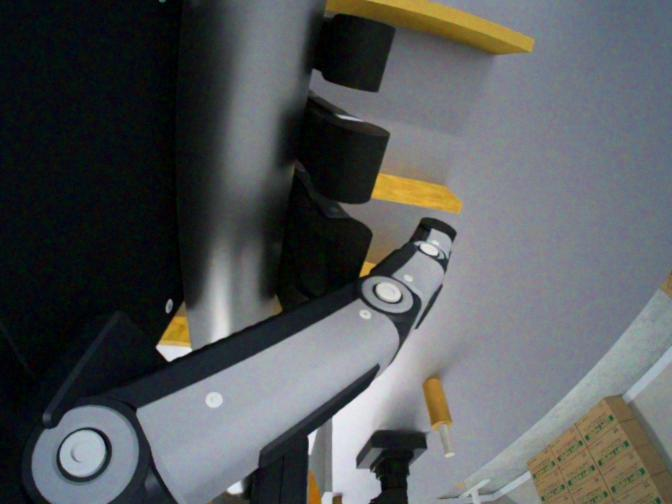

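>>> move(arm1={"target": [-0.042, 0.02, 1.10, 0, 0, 1, 0], "speed": 0.04}, arm4={"target": [0.086, -0.034, 0.99, 0, 1, 0, 0], "speed": 0.04})

>>> move(arm4={"joints": {"hand_thumb_bend": 1, "hand_speed": 0}})

Scene clock: 114.23 s.
Joint torques (N m): arm1=[-0.5 -24.41 12.27 -0.4 -0.53 -0.07] | arm2=[0.62 -10.58 11.86 -0.43 -0.41 0.09] | arm3=[-0.79 -6.24 6 2.4 0.04 -0.1] | arm4=[1.14 -19.31 7.99 0.72 -0.03 -0.07]
Heat: arm1: hottest joint3_rad 34 °C; arm2: hottest joint3_rad 40 °C; arm3: hottest joint3_rad 34 °C; arm4: hottest joint3_rad 41 °C.
move: arm1 off_target; arm4 off_target
Joint velocities: within noise
arm1.joint_positions: joint1_rad=+0.938 joint2_rad=+2.215 joint3_rad=+2.353 joint4_rad=-1.696 joint5_rad=-0.010 joint6_rad=+0.985 hand_little=-1.000 hand_ring=-1.000 hand_middle=-1.000 hand_index=-1.000 hand_thumb_turn=-1.000 hand_thumb_bend=+0.511 hand_force_limit=-0.550 hand_speed=-0.600
arm1.joint_status: not commanded
arm1.hand_stopped_by: target,target,target,target,force,target
arm1.little_load_n: 2.0
arm1.ring_load_n: 2.5
arm1.middle_load_n: -0.5
arm1.index_load_n: 0.0
arm1.thumb_bend_load_n: 3.5
arm1.thumb_turn_load_n: 1.0
arm1.hand: x=-0.0529 y=+0.0216 z=+1.0193 quat_wxyz=(-0.007, -0.009, -1.000, +0.001) (m; scene frame)
arm1.hand_target: x=-0.0472 y=+0.0234 z=+1.0975 quat_wxyz=(-0.066, -0.009, -0.997, +0.034) (m; scene frame)
arm1.hand_status: off_target (0.081 m and 1.3 deg from the pose sent, 0.084 m and 1.2 deg at the start; a joint's target at an end of its range on 57 of 59 steps)
arm2, arm3: as last shown
arm2.hand_target: x=-0.7397 y=-0.0228 z=+1.0149 quat_wxyz=(+0.000, +1.000, +0.000, +0.000) (m; scene frame)
arm4.joint_positions: joint1_rad=+0.907 joint2_rad=+2.052 joint3_rad=+2.141 joint4_rad=-1.664 joint5_rad=+0.002 joint6_rad=+0.969 hand_little=-0.980 hand_ring=-0.980 hand_middle=-0.999 hand_index=-0.999 hand_thumb_turn=-1.000 hand_thumb_bend=+0.510 hand_force_limit=-0.550 hand_speed=-0.600
arm4.joint_status: not commanded
arm4.hand_stopped_by: target,target,target,target,force,target
arm4.little_load_n: 0.0
arm4.ring_load_n: 0.0
arm4.middle_load_n: 2.0
arm4.index_load_n: 6.0
arm4.thumb_bend_load_n: 4.0
arm4.thumb_turn_load_n: 1.5
arm4.hand: x=+0.0906 y=-0.0327 z=+1.0006 quat_wxyz=(-0.001, +1.000, -0.010, +0.001) (m; scene frame)
arm4.hand_target: x=+0.0863 y=-0.0341 z=+0.9900 quat_wxyz=(+0.000, +1.000, +0.000, +0.000) (m; scene frame)
arm4.hand_status: off_target (0.012 m and 1.1 deg from the pose sent, 0.013 m and 1.6 deg at the start)
pictures: none

Scene clock: 115.07 s.
Joint torques (N m): arm1=[-0.21 -23.88 12.41 -0.38 -0.48 -0.06] | arm2=[1.96 -10.17 12.1 -0.39 -0.39 0.11] | arm3=[-0.97 -5.95 5.71 2.39 0.04 -0.13] | arm4=[0.85 -19.31 7.98 0.66 -0.04 -0.07]
Heat: arm1: hottest joint3_rad 34 °C; arm2: hottest joint3_rad 40 °C; arm3: hottest joint3_rad 34 °C; arm4: hottest joint3_rad 41 °C.
move: arm4 done
Joint velocities: within noise
arm1, arm2: as last shown
arm1.thumb_bend_load_n: 3.0
arm1.hand_target: x=-0.0472 y=+0.0233 z=+1.0974 quat_wxyz=(-0.065, -0.009, -0.997, +0.034) (m; scene frame)
arm2.ring_load_n: 8.5
arm2.index_load_n: 1.0
arm2.thumb_turn_load_n: 1.5
arm2.hand_target: x=-0.7396 y=-0.0228 z=+1.0149 quat_wxyz=(+0.000, +1.000, +0.000, +0.000) (m; scene frame)
arm3.joint_positions: joint1_rad=-1.892 joint2_rad=+1.200 joint3_rad=+1.906 joint4_rad=-1.519 joint5_rad=+0.018 joint6_rad=-0.967 hand_little=+1.000 hand_ring=+1.000 hand_middle=+1.000 hand_index=+1.000 hand_thumb_turn=-1.000 hand_thumb_bend=+1.000 hand_force_limit=-0.550 hand_speed=-0.500
arm3.joint_status: not commanded
arm3.hand_stopped_by: target,target,target,target,target,target
arm3.little_load_n: 0.5
arm3.ring_load_n: 0.0
arm3.middle_load_n: 0.0
arm3.index_load_n: 0.0
arm3.thumb_bend_load_n: 0.0
arm3.thumb_turn_load_n: 0.0
arm3.hand: x=+0.2910 y=+0.4895 z=+1.3114 quat_wxyz=(+0.373, -0.407, -0.832, +0.049) (m; scene frame)
arm3.hand_target: x=+0.2879 y=+0.4939 z=+1.3116 quat_wxyz=(+0.379, -0.406, -0.830, +0.047) (m; scene frame)
arm3.hand_status: not commanded
arm4.joint_positions: joint1_rad=+0.907 joint2_rad=+2.052 joint3_rad=+2.141 joint4_rad=-1.663 joint5_rad=+0.002 joint6_rad=+0.969 hand_little=-0.980 hand_ring=-0.980 hand_middle=-0.999 hand_index=-0.999 hand_thumb_turn=-1.000 hand_thumb_bend=+1.000 hand_force_limit=-0.550 hand_speed=+0.000
arm4.joint_status: all done
arm4.hand_stopped_by: target,target,target,target,target,target
arm4.little_load_n: 0.0
arm4.ring_load_n: 0.0
arm4.middle_load_n: 3.0
arm4.index_load_n: 6.0
arm4.thumb_bend_load_n: 0.0
arm4.thumb_turn_load_n: 0.0
arm4.hand: x=+0.0905 y=-0.0326 z=+1.0006 quat_wxyz=(-0.001, +1.000, -0.010, +0.001) (m; scene frame)
arm4.hand_target: x=+0.0862 y=-0.0342 z=+0.9900 quat_wxyz=(+0.000, +1.000, +0.000, +0.000) (m; scene frame)
arm4.hand_status: not commanded
pictures: none

>>> move(arm4={"target": [0.086, -0.034, 0.965, 0, 1, 0, 0], "speed": 0.04})

>>> move(arm4={"joints": {"hand_little": 1, "hand_ring": 1, "hand_middle": 1, "hand_index": 1, "hand_speed": -0.5}}, cameras=["arm1_cam_wrist", "arm4_cam_wrist"])

Scene clock: 116.43 s.
Joint torques (N m): arm1=[-0.21 -24.59 12.44 -0.32 -0.48 -0.09] | arm2=[1.14 -10.81 12.11 -0.18 -0.31 0.09] | arm3=[-0.62 -5.42 5.93 2.36 0.04 -0.12] | arm4=[0.97 -17.9 6.56 0.88 -0.02 -0.05]
Heat: arm1: hottest joint3_rad 34 °C; arm2: hottest joint3_rad 40 °C; arm3: hottest joint3_rad 34 °C; arm4: hottest joint3_rad 40 °C.
move: arm4 off_target
Joint velocities: within noise
arm1, arm2, arm3: as last shown
arm1.joint_positions: joint1_rad=+0.938 joint2_rad=+2.217 joint3_rad=+2.353 joint4_rad=-1.698 joint5_rad=-0.010 joint6_rad=+0.984 hand_little=-1.000 hand_ring=-0.999 hand_middle=-1.000 hand_index=-1.000 hand_thumb_turn=-1.000 hand_thumb_bend=+0.511 hand_force_limit=-0.550 hand_speed=-0.600
arm1.little_load_n: 4.0
arm1.ring_load_n: 4.5
arm1.middle_load_n: 0.0
arm1.hand: x=-0.0533 y=+0.0219 z=+1.0181 quat_wxyz=(-0.006, -0.008, -1.000, +0.000) (m; scene frame)
arm1.hand_target: x=-0.0472 y=+0.0234 z=+1.0975 quat_wxyz=(-0.066, -0.009, -0.997, +0.034) (m; scene frame)
arm2.joint_positions: joint1_rad=+0.160 joint2_rad=+1.395 joint3_rad=+1.256 joint4_rad=-1.526 joint5_rad=+0.002 joint6_rad=+0.166 hand_little=-1.000 hand_ring=-0.993 hand_middle=-0.970 hand_index=-0.965 hand_thumb_turn=-1.000 hand_thumb_bend=+0.504 hand_force_limit=-0.550 hand_speed=-0.600
arm2.little_load_n: 1.5
arm2.ring_load_n: 6.5
arm2.index_load_n: 0.0
arm2.thumb_turn_load_n: 1.0
arm2.hand: x=-0.7330 y=-0.0339 z=+0.9858 quat_wxyz=(+0.042, +0.999, -0.007, +0.008) (m; scene frame)
arm2.hand_target: x=-0.7397 y=-0.0229 z=+1.0149 quat_wxyz=(+0.000, +1.000, +0.000, +0.000) (m; scene frame)
arm3.little_load_n: 0.0
arm4.joint_positions: joint1_rad=+0.907 joint2_rad=+2.034 joint3_rad=+2.084 joint4_rad=-1.600 joint5_rad=+0.001 joint6_rad=+0.967 hand_little=-0.980 hand_ring=-0.980 hand_middle=-0.999 hand_index=-0.999 hand_thumb_turn=-1.000 hand_thumb_bend=+1.000 hand_force_limit=-0.550 hand_speed=+0.000
arm4.joint_status: not commanded
arm4.hand_stopped_by: target,target,target,target,target,target
arm4.little_load_n: 0.0
arm4.ring_load_n: 0.0
arm4.middle_load_n: 1.0
arm4.index_load_n: 4.0
arm4.thumb_bend_load_n: 0.0
arm4.thumb_turn_load_n: 0.0
arm4.hand: x=+0.0887 y=-0.0315 z=+0.9902 quat_wxyz=(-0.008, +1.000, -0.009, -0.010) (m; scene frame)
arm4.hand_target: x=+0.0866 y=-0.0344 z=+0.9654 quat_wxyz=(+0.000, +1.000, +0.000, +0.000) (m; scene frame)
arm4.hand_status: off_target (0.025 m and 1.8 deg from the pose sent, 0.036 m and 1.1 deg at the start)
pictures: none

Scene clock: 118.37 s.
Joint torques (N m): arm1=[-0.62 -24.29 12.29 -0.28 -0.42 0] | arm2=[0.67 -10.4 12.22 -0.1 -0.32 0.08] | arm3=[-1.14 -5.3 5.87 2.43 0.01 -0.13] | arm4=[0.91 -17.96 7.5 0.49 0.03 -0.06]
Heat: arm1: hottest joint3_rad 35 °C; arm2: hottest joint3_rad 40 °C; arm3: hottest joint3_rad 34 °C; arm4: hottest joint3_rad 40 °C.
move: arm4 done
Joint velocities: within noise
arm1, arm3: as last shown
arm1.joint_positions: joint1_rad=+0.938 joint2_rad=+2.214 joint3_rad=+2.353 joint4_rad=-1.698 joint5_rad=-0.010 joint6_rad=+0.984 hand_little=-1.000 hand_ring=-0.999 hand_middle=-1.000 hand_index=-1.000 hand_thumb_turn=-1.000 hand_thumb_bend=+0.511 hand_force_limit=-0.550 hand_speed=-0.600
arm1.little_load_n: 3.5
arm1.ring_load_n: 4.0
arm1.thumb_bend_load_n: 3.5
arm1.hand: x=-0.0533 y=+0.0221 z=+1.0199 quat_wxyz=(-0.007, -0.008, -1.000, +0.000) (m; scene frame)
arm1.hand_target: x=-0.0471 y=+0.0234 z=+1.0974 quat_wxyz=(-0.066, -0.009, -0.997, +0.034) (m; scene frame)
arm2.joint_positions: joint1_rad=+0.160 joint2_rad=+1.395 joint3_rad=+1.256 joint4_rad=-1.526 joint5_rad=+0.003 joint6_rad=+0.166 hand_little=-1.000 hand_ring=-0.993 hand_middle=-0.970 hand_index=-0.965 hand_thumb_turn=-1.000 hand_thumb_bend=+0.504 hand_force_limit=-0.550 hand_speed=-0.600
arm2.joint_status: not commanded
arm2.hand_stopped_by: target,force,target,force,force,target
arm2.little_load_n: 1.0
arm2.ring_load_n: 6.5
arm2.middle_load_n: -0.5
arm2.index_load_n: 0.0
arm2.thumb_bend_load_n: 4.0
arm2.thumb_turn_load_n: 1.0
arm2.hand: x=-0.7329 y=-0.0339 z=+0.9858 quat_wxyz=(+0.042, +0.999, -0.007, +0.008) (m; scene frame)
arm2.hand_target: x=-0.7397 y=-0.0229 z=+1.0149 quat_wxyz=(+0.000, +1.000, +0.000, -0.001) (m; scene frame)
arm2.hand_status: not commanded
arm3.thumb_turn_load_n: 0.5
arm4.joint_positions: joint1_rad=+0.907 joint2_rad=+2.034 joint3_rad=+2.075 joint4_rad=-1.588 joint5_rad=+0.001 joint6_rad=+0.967 hand_little=+1.000 hand_ring=+1.000 hand_middle=+1.000 hand_index=+1.000 hand_thumb_turn=-1.000 hand_thumb_bend=+1.000 hand_force_limit=-0.550 hand_speed=-0.500
arm4.joint_status: all done
arm4.hand_stopped_by: target,target,target,target,target,target
arm4.little_load_n: 0.0
arm4.ring_load_n: 0.0
arm4.middle_load_n: 0.0
arm4.index_load_n: 0.0
arm4.thumb_bend_load_n: 0.0
arm4.thumb_turn_load_n: 0.0
arm4.hand: x=+0.0880 y=-0.0310 z=+0.9866 quat_wxyz=(-0.009, +1.000, -0.009, -0.011) (m; scene frame)
arm4.hand_target: x=+0.0866 y=-0.0344 z=+0.9655 quat_wxyz=(+0.000, +1.000, +0.000, +0.000) (m; scene frame)
arm4.hand_status: not commanded
pictures: arm1_cam_wrist, arm4_cam_wrist
camera_calibration:
arm1_cam_wrist: T_world_to_cam=[[-0.212143, 0.976628, -0.0345436, 0.00758921], [0.836721, 0.199788, 0.509886, -0.476146], [0.50487, 0.0792655, -0.859548, 1.01718], [0, 0, 0, 1]] pos_world=[-0.113531, 0.00708905, 1.11736]
arm4_cam_wrist: T_world_to_cam=[[0.201201, -0.978694, -0.040955, -0.00284016], [-0.818013, -0.190874, 0.542607, -0.475232], [-0.538863, -0.0756711, -0.838988, 0.984425], [0, 0, 0, 1]] pos_world=[0.142296, -0.0189966, 1.08367]

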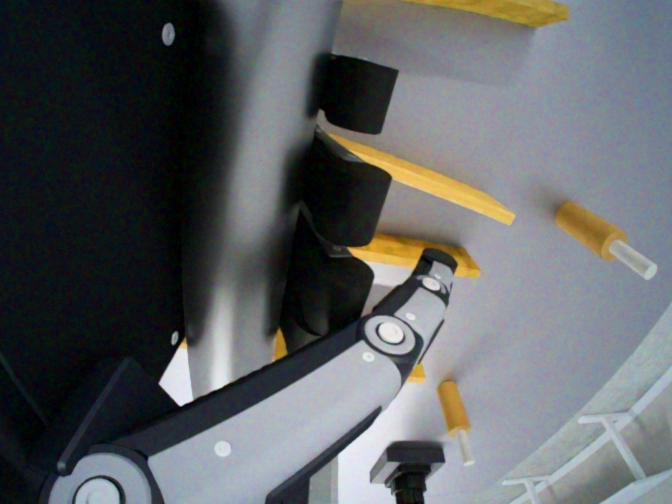

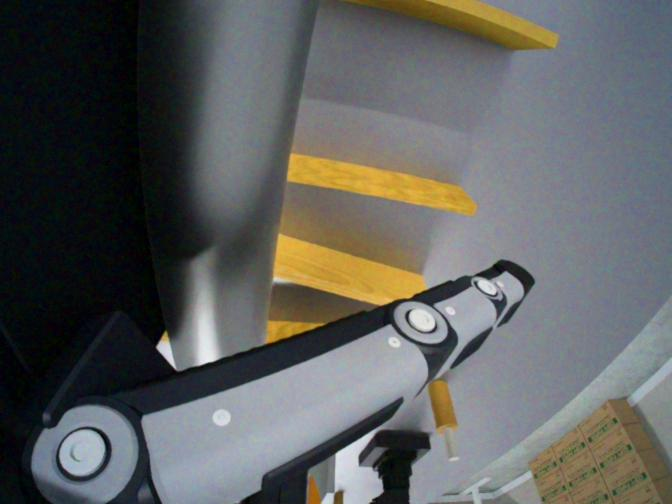

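>>> move(arm4={"target": [0.088, -0.028, 1.08, 0, 1, 0, 0], "speed": 0.15})

>>> move(arm4={"target": [0.088, -0.026, 1.19, 0, 1, 0, 0], "speed": 0.2}, cameras=["arm4_cam_wrist", "cam_high"])

Scene clock: 120.10 s.
Joint torques (N m): arm1=[-0.44 -23.94 12.23 -0.36 -0.45 -0.07] | arm2=[1.14 -10.34 12.14 -0.18 -0.28 0.1] | arm3=[-0.91 -6.12 5.67 2.54 0.03 -0.12] | arm4=[-0.09 -17.61 12.9 -0.31 -0.01 -0.04]
Heat: arm1: hottest joint3_rad 35 °C; arm2: hottest joint3_rad 41 °C; arm3: hottest joint3_rad 33 °C; arm4: hottest joint3_rad 40 °C.
move: arm4 off_target
Joint velocities: within noise
arm1, arm2, arm3: as last shown
arm1.joint_positions: joint1_rad=+0.936 joint2_rad=+2.214 joint3_rad=+2.353 joint4_rad=-1.698 joint5_rad=-0.010 joint6_rad=+0.984 hand_little=-1.000 hand_ring=-0.999 hand_middle=-1.000 hand_index=-1.000 hand_thumb_turn=-1.000 hand_thumb_bend=+0.511 hand_force_limit=-0.550 hand_speed=-0.600
arm1.hand: x=-0.0539 y=+0.0209 z=+1.0199 quat_wxyz=(-0.007, -0.009, -1.000, +0.000) (m; scene frame)
arm1.hand_target: x=-0.0472 y=+0.0233 z=+1.0974 quat_wxyz=(-0.066, -0.009, -0.997, +0.034) (m; scene frame)
arm2.joint_positions: joint1_rad=+0.160 joint2_rad=+1.395 joint3_rad=+1.256 joint4_rad=-1.526 joint5_rad=+0.002 joint6_rad=+0.166 hand_little=-1.000 hand_ring=-0.993 hand_middle=-0.970 hand_index=-0.965 hand_thumb_turn=-1.000 hand_thumb_bend=+0.504 hand_force_limit=-0.550 hand_speed=-0.600
arm2.middle_load_n: 0.0
arm2.index_load_n: 0.5
arm2.hand: x=-0.7333 y=-0.0340 z=+0.9858 quat_wxyz=(+0.042, +0.999, -0.006, +0.008) (m; scene frame)
arm2.hand_target: x=-0.7397 y=-0.0228 z=+1.0149 quat_wxyz=(+0.000, +1.000, +0.000, +0.000) (m; scene frame)
arm3.thumb_turn_load_n: 0.0
arm4.joint_positions: joint1_rad=+0.904 joint2_rad=+1.971 joint3_rad=+2.186 joint4_rad=-1.674 joint5_rad=-0.017 joint6_rad=+0.967 hand_little=+1.000 hand_ring=+1.000 hand_middle=+1.000 hand_index=+1.000 hand_thumb_turn=-1.000 hand_thumb_bend=+1.000 hand_force_limit=-0.550 hand_speed=-0.500
arm4.joint_status: not commanded
arm4.hand_stopped_by: target,target,target,target,target,target
arm4.little_load_n: 0.0
arm4.ring_load_n: 0.0
arm4.middle_load_n: 0.0
arm4.index_load_n: -0.5
arm4.thumb_bend_load_n: 0.0
arm4.thumb_turn_load_n: 0.0
arm4.hand: x=+0.0911 y=-0.0350 z=+1.0682 quat_wxyz=(-0.027, +0.998, -0.010, -0.052) (m; scene frame)
arm4.hand_target: x=+0.0887 y=-0.0284 z=+1.0794 quat_wxyz=(-0.033, +0.998, -0.008, -0.061) (m; scene frame)
arm4.hand_status: off_target (0.014 m and 6.8 deg from the pose sent, 0.094 m and 1.9 deg at the start; a joint's target at an end of its range on 35 of 45 steps)
pictures: none

Scene clock: 121.37 s.
Joint torques (N m): arm1=[-0.32 -24.23 12.44 -0.25 -0.44 -0.08] | arm2=[1.2 -10.46 11.93 -0.35 -0.29 0.11] | arm3=[-1.32 -6.12 5.72 2.35 -0.07 -0.17] | arm4=[-0.09 -14.8 12.3 0.12 0 0.2]
Heat: arm1: hottest joint3_rad 35 °C; arm2: hottest joint3_rad 41 °C; arm3: hottest joint3_rad 33 °C; arm4: hottest joint3_rad 40 °C.
move: arm4 off_target
Joint velocities: within noise
arm1, arm2, arm3: as last shown
arm2.middle_load_n: -0.5
arm2.index_load_n: 0.0
arm2.thumb_turn_load_n: 1.5
arm4.joint_positions: joint1_rad=+0.892 joint2_rad=+1.876 joint3_rad=+2.324 joint4_rad=-1.674 joint5_rad=-0.048 joint6_rad=+0.967 hand_little=+1.000 hand_ring=+1.000 hand_middle=+1.000 hand_index=+1.000 hand_thumb_turn=-1.000 hand_thumb_bend=+1.000 hand_force_limit=-0.550 hand_speed=-0.500
arm4.joint_status: not commanded
arm4.hand_stopped_by: target,target,target,target,target,target
arm4.little_load_n: 0.0
arm4.ring_load_n: 0.5
arm4.middle_load_n: 0.0
arm4.index_load_n: 0.0
arm4.thumb_bend_load_n: 0.0
arm4.thumb_turn_load_n: 0.0
arm4.hand: x=+0.0919 y=-0.0338 z=+1.1849 quat_wxyz=(-0.082, +0.984, -0.012, -0.155) (m; scene frame)
arm4.hand_target: x=+0.0886 y=-0.0263 z=+1.1892 quat_wxyz=(-0.083, +0.984, -0.021, -0.159) (m; scene frame)
arm4.hand_status: off_target (0.010 m and 20.2 deg from the pose sent, 0.122 m and 6.8 deg at the start; pose on its path clipped on 10 of 38 steps; a joint's target at an end of its range on 38 of 38 steps)
pictures: arm4_cam_wrist, cam_high
camera_calibration:
arm4_cam_wrist: T_world_to_cam=[[0.155173, -0.958381, -0.239641, 0.242117], [-0.636376, -0.282516, 0.717782, -0.807419], [-0.755611, 0.0411213, -0.653729, 0.957055], [0, 0, 0, 1]] pos_world=[0.171769, -0.0354245, 1.26323]

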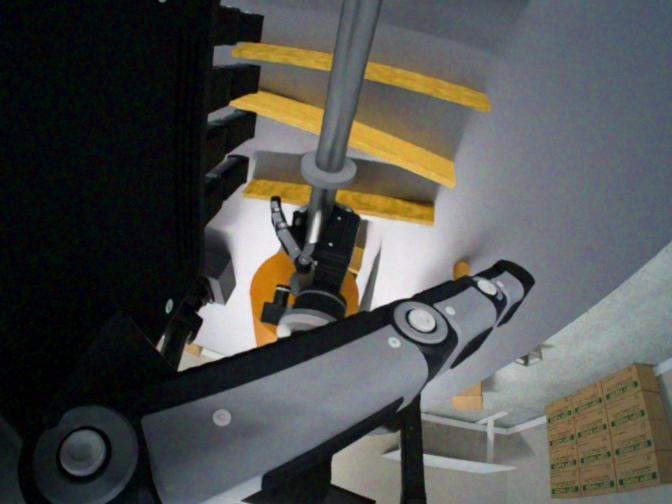

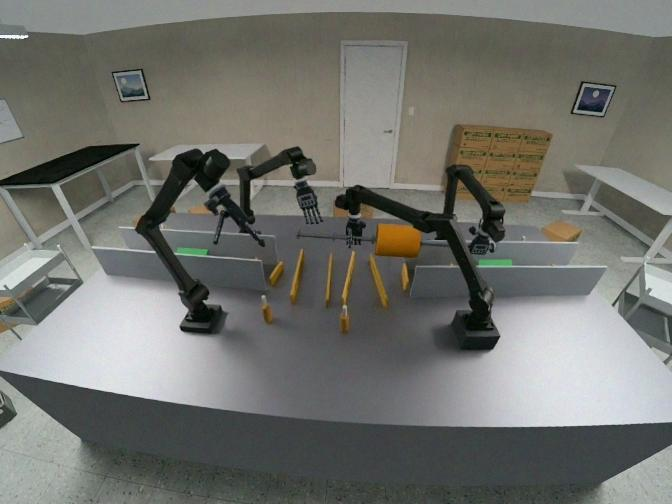

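>>> move(arm1={"target": [-0.15, 0.02, 1.11, 0, -0.006, 1, 0], "speed": 0.1}, arm2={"target": [-0.843, -0.026, 1.055, 0, 1, 0.006, 0], "speed": 0.1}, arm4={"joints": {"joint1_rad": 0.8, "joint2_rad": 1.2, "joint3_rad": 1.9, "joint4_rad": -1.5}, "min_time_s": 2.5}, cameras=["arm1_cam_wrist", "cam_high"])

Scene clock: 125.27 s.
Joint torques (N m): arm1=[-0.15 -21.77 8.72 -0.36 -0.2 -0.27] | arm2=[1.2 -8.88 13.81 -0.65 -0.39 0.1] | arm3=[-1.08 -5.77 5.79 2.48 0.04 -0.12] | arm4=[-0.15 -4.31 6.61 1.85 -0.01 0.21]
Heat: arm1: hottest joint3_rad 35 °C; arm2: hottest joint3_rad 41 °C; arm3: hottest joint3_rad 33 °C; arm4: hottest joint3_rad 39 °C.
move: arm1 off_target; arm2 off_target; arm4 done
Joint velocities: within noise
arm1.joint_positions: joint1_rad=+0.839 joint2_rad=+2.010 joint3_rad=+2.103 joint4_rad=-1.701 joint5_rad=-0.005 joint6_rad=+0.886 hand_little=-0.999 hand_ring=-0.999 hand_middle=-1.000 hand_index=-1.000 hand_thumb_turn=-1.000 hand_thumb_bend=+0.511 hand_force_limit=-0.550 hand_speed=-0.600
arm1.joint_status: not commanded
arm1.hand_stopped_by: target,target,target,target,force,target
arm1.little_load_n: 6.5
arm1.ring_load_n: 3.5
arm1.middle_load_n: -0.5
arm1.index_load_n: 0.0
arm1.thumb_bend_load_n: 3.5
arm1.thumb_turn_load_n: 1.0
arm1.hand: x=-0.1482 y=+0.0131 z=+1.0549 quat_wxyz=(+0.013, -0.009, -1.000, -0.013) (m; scene frame)
arm1.hand_target: x=-0.1511 y=+0.0209 z=+1.1074 quat_wxyz=(-0.022, +0.003, -1.000, +0.014) (m; scene frame)
arm1.hand_status: off_target (0.056 m and 2.7 deg from the pose sent, 0.132 m and 1.9 deg at the start; a joint's target at an end of its range on 86 of 92 steps)
arm2.joint_positions: joint1_rad=+0.398 joint2_rad=+1.426 joint3_rad=+1.404 joint4_rad=-1.625 joint5_rad=+0.002 joint6_rad=+0.403 hand_little=-1.000 hand_ring=-0.993 hand_middle=-0.970 hand_index=-0.965 hand_thumb_turn=-1.000 hand_thumb_bend=+0.504 hand_force_limit=-0.550 hand_speed=-0.600
arm2.joint_status: not commanded
arm2.hand_stopped_by: target,force,target,force,force,target
arm2.little_load_n: 3.0
arm2.ring_load_n: 5.5
arm2.middle_load_n: -0.5
arm2.index_load_n: 0.0
arm2.thumb_bend_load_n: 4.0
arm2.thumb_turn_load_n: 1.0
arm2.hand: x=-0.8270 y=-0.0394 z=+1.0279 quat_wxyz=(+0.030, +0.999, -0.006, +0.015) (m; scene frame)
arm2.hand_target: x=-0.8421 y=-0.0279 z=+1.0547 quat_wxyz=(+0.000, +1.000, +0.006, -0.001) (m; scene frame)
arm2.hand_status: off_target (0.034 m and 4.1 deg from the pose sent, 0.130 m and 5.1 deg at the start)
arm3: as last shown
arm4.joint_positions: joint1_rad=+0.808 joint2_rad=+1.196 joint3_rad=+1.915 joint4_rad=-1.518 joint5_rad=-0.048 joint6_rad=+0.967 hand_little=+1.000 hand_ring=+1.000 hand_middle=+1.000 hand_index=+1.000 hand_thumb_turn=-1.000 hand_thumb_bend=+1.000 hand_force_limit=-0.550 hand_speed=-0.500
arm4.joint_status: all done
arm4.hand_stopped_by: target,target,target,target,target,target
arm4.little_load_n: 0.0
arm4.ring_load_n: 0.0
arm4.middle_load_n: 0.0
arm4.index_load_n: 0.0
arm4.thumb_bend_load_n: 0.0
arm4.thumb_turn_load_n: 0.0
arm4.hand: x=+0.2808 y=-0.1303 z=+1.3627 quat_wxyz=(-0.215, +0.924, -0.045, -0.312) (m; scene frame)
arm4.hand_target: x=+0.2775 y=-0.1236 z=+1.3581 quat_wxyz=(-0.214, +0.924, -0.054, -0.312) (m; scene frame)
arm4.hand_status: not commanded
pictures: arm1_cam_wrist, cam_high
camera_calibration:
arm1_cam_wrist: T_world_to_cam=[[-0.212402, 0.977182, -0.000643096, -0.0384189], [0.856658, 0.186521, 0.480986, -0.379218], [0.470131, 0.101611, -0.876728, 1.10868], [0, 0, 0, 1]] pos_world=[-0.204525, -0.00438005, 1.15438]

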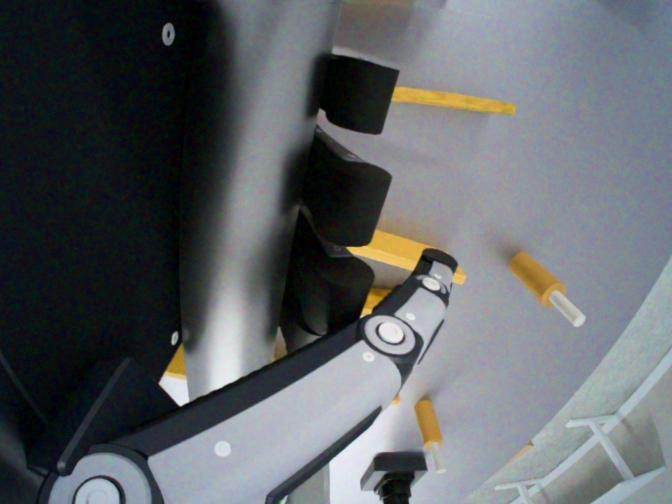

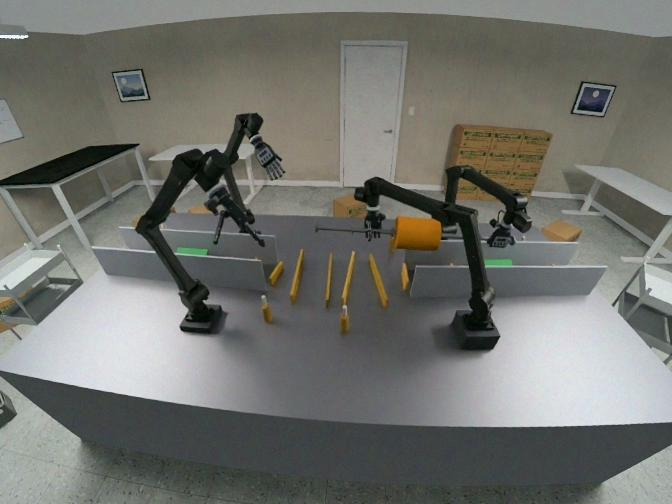

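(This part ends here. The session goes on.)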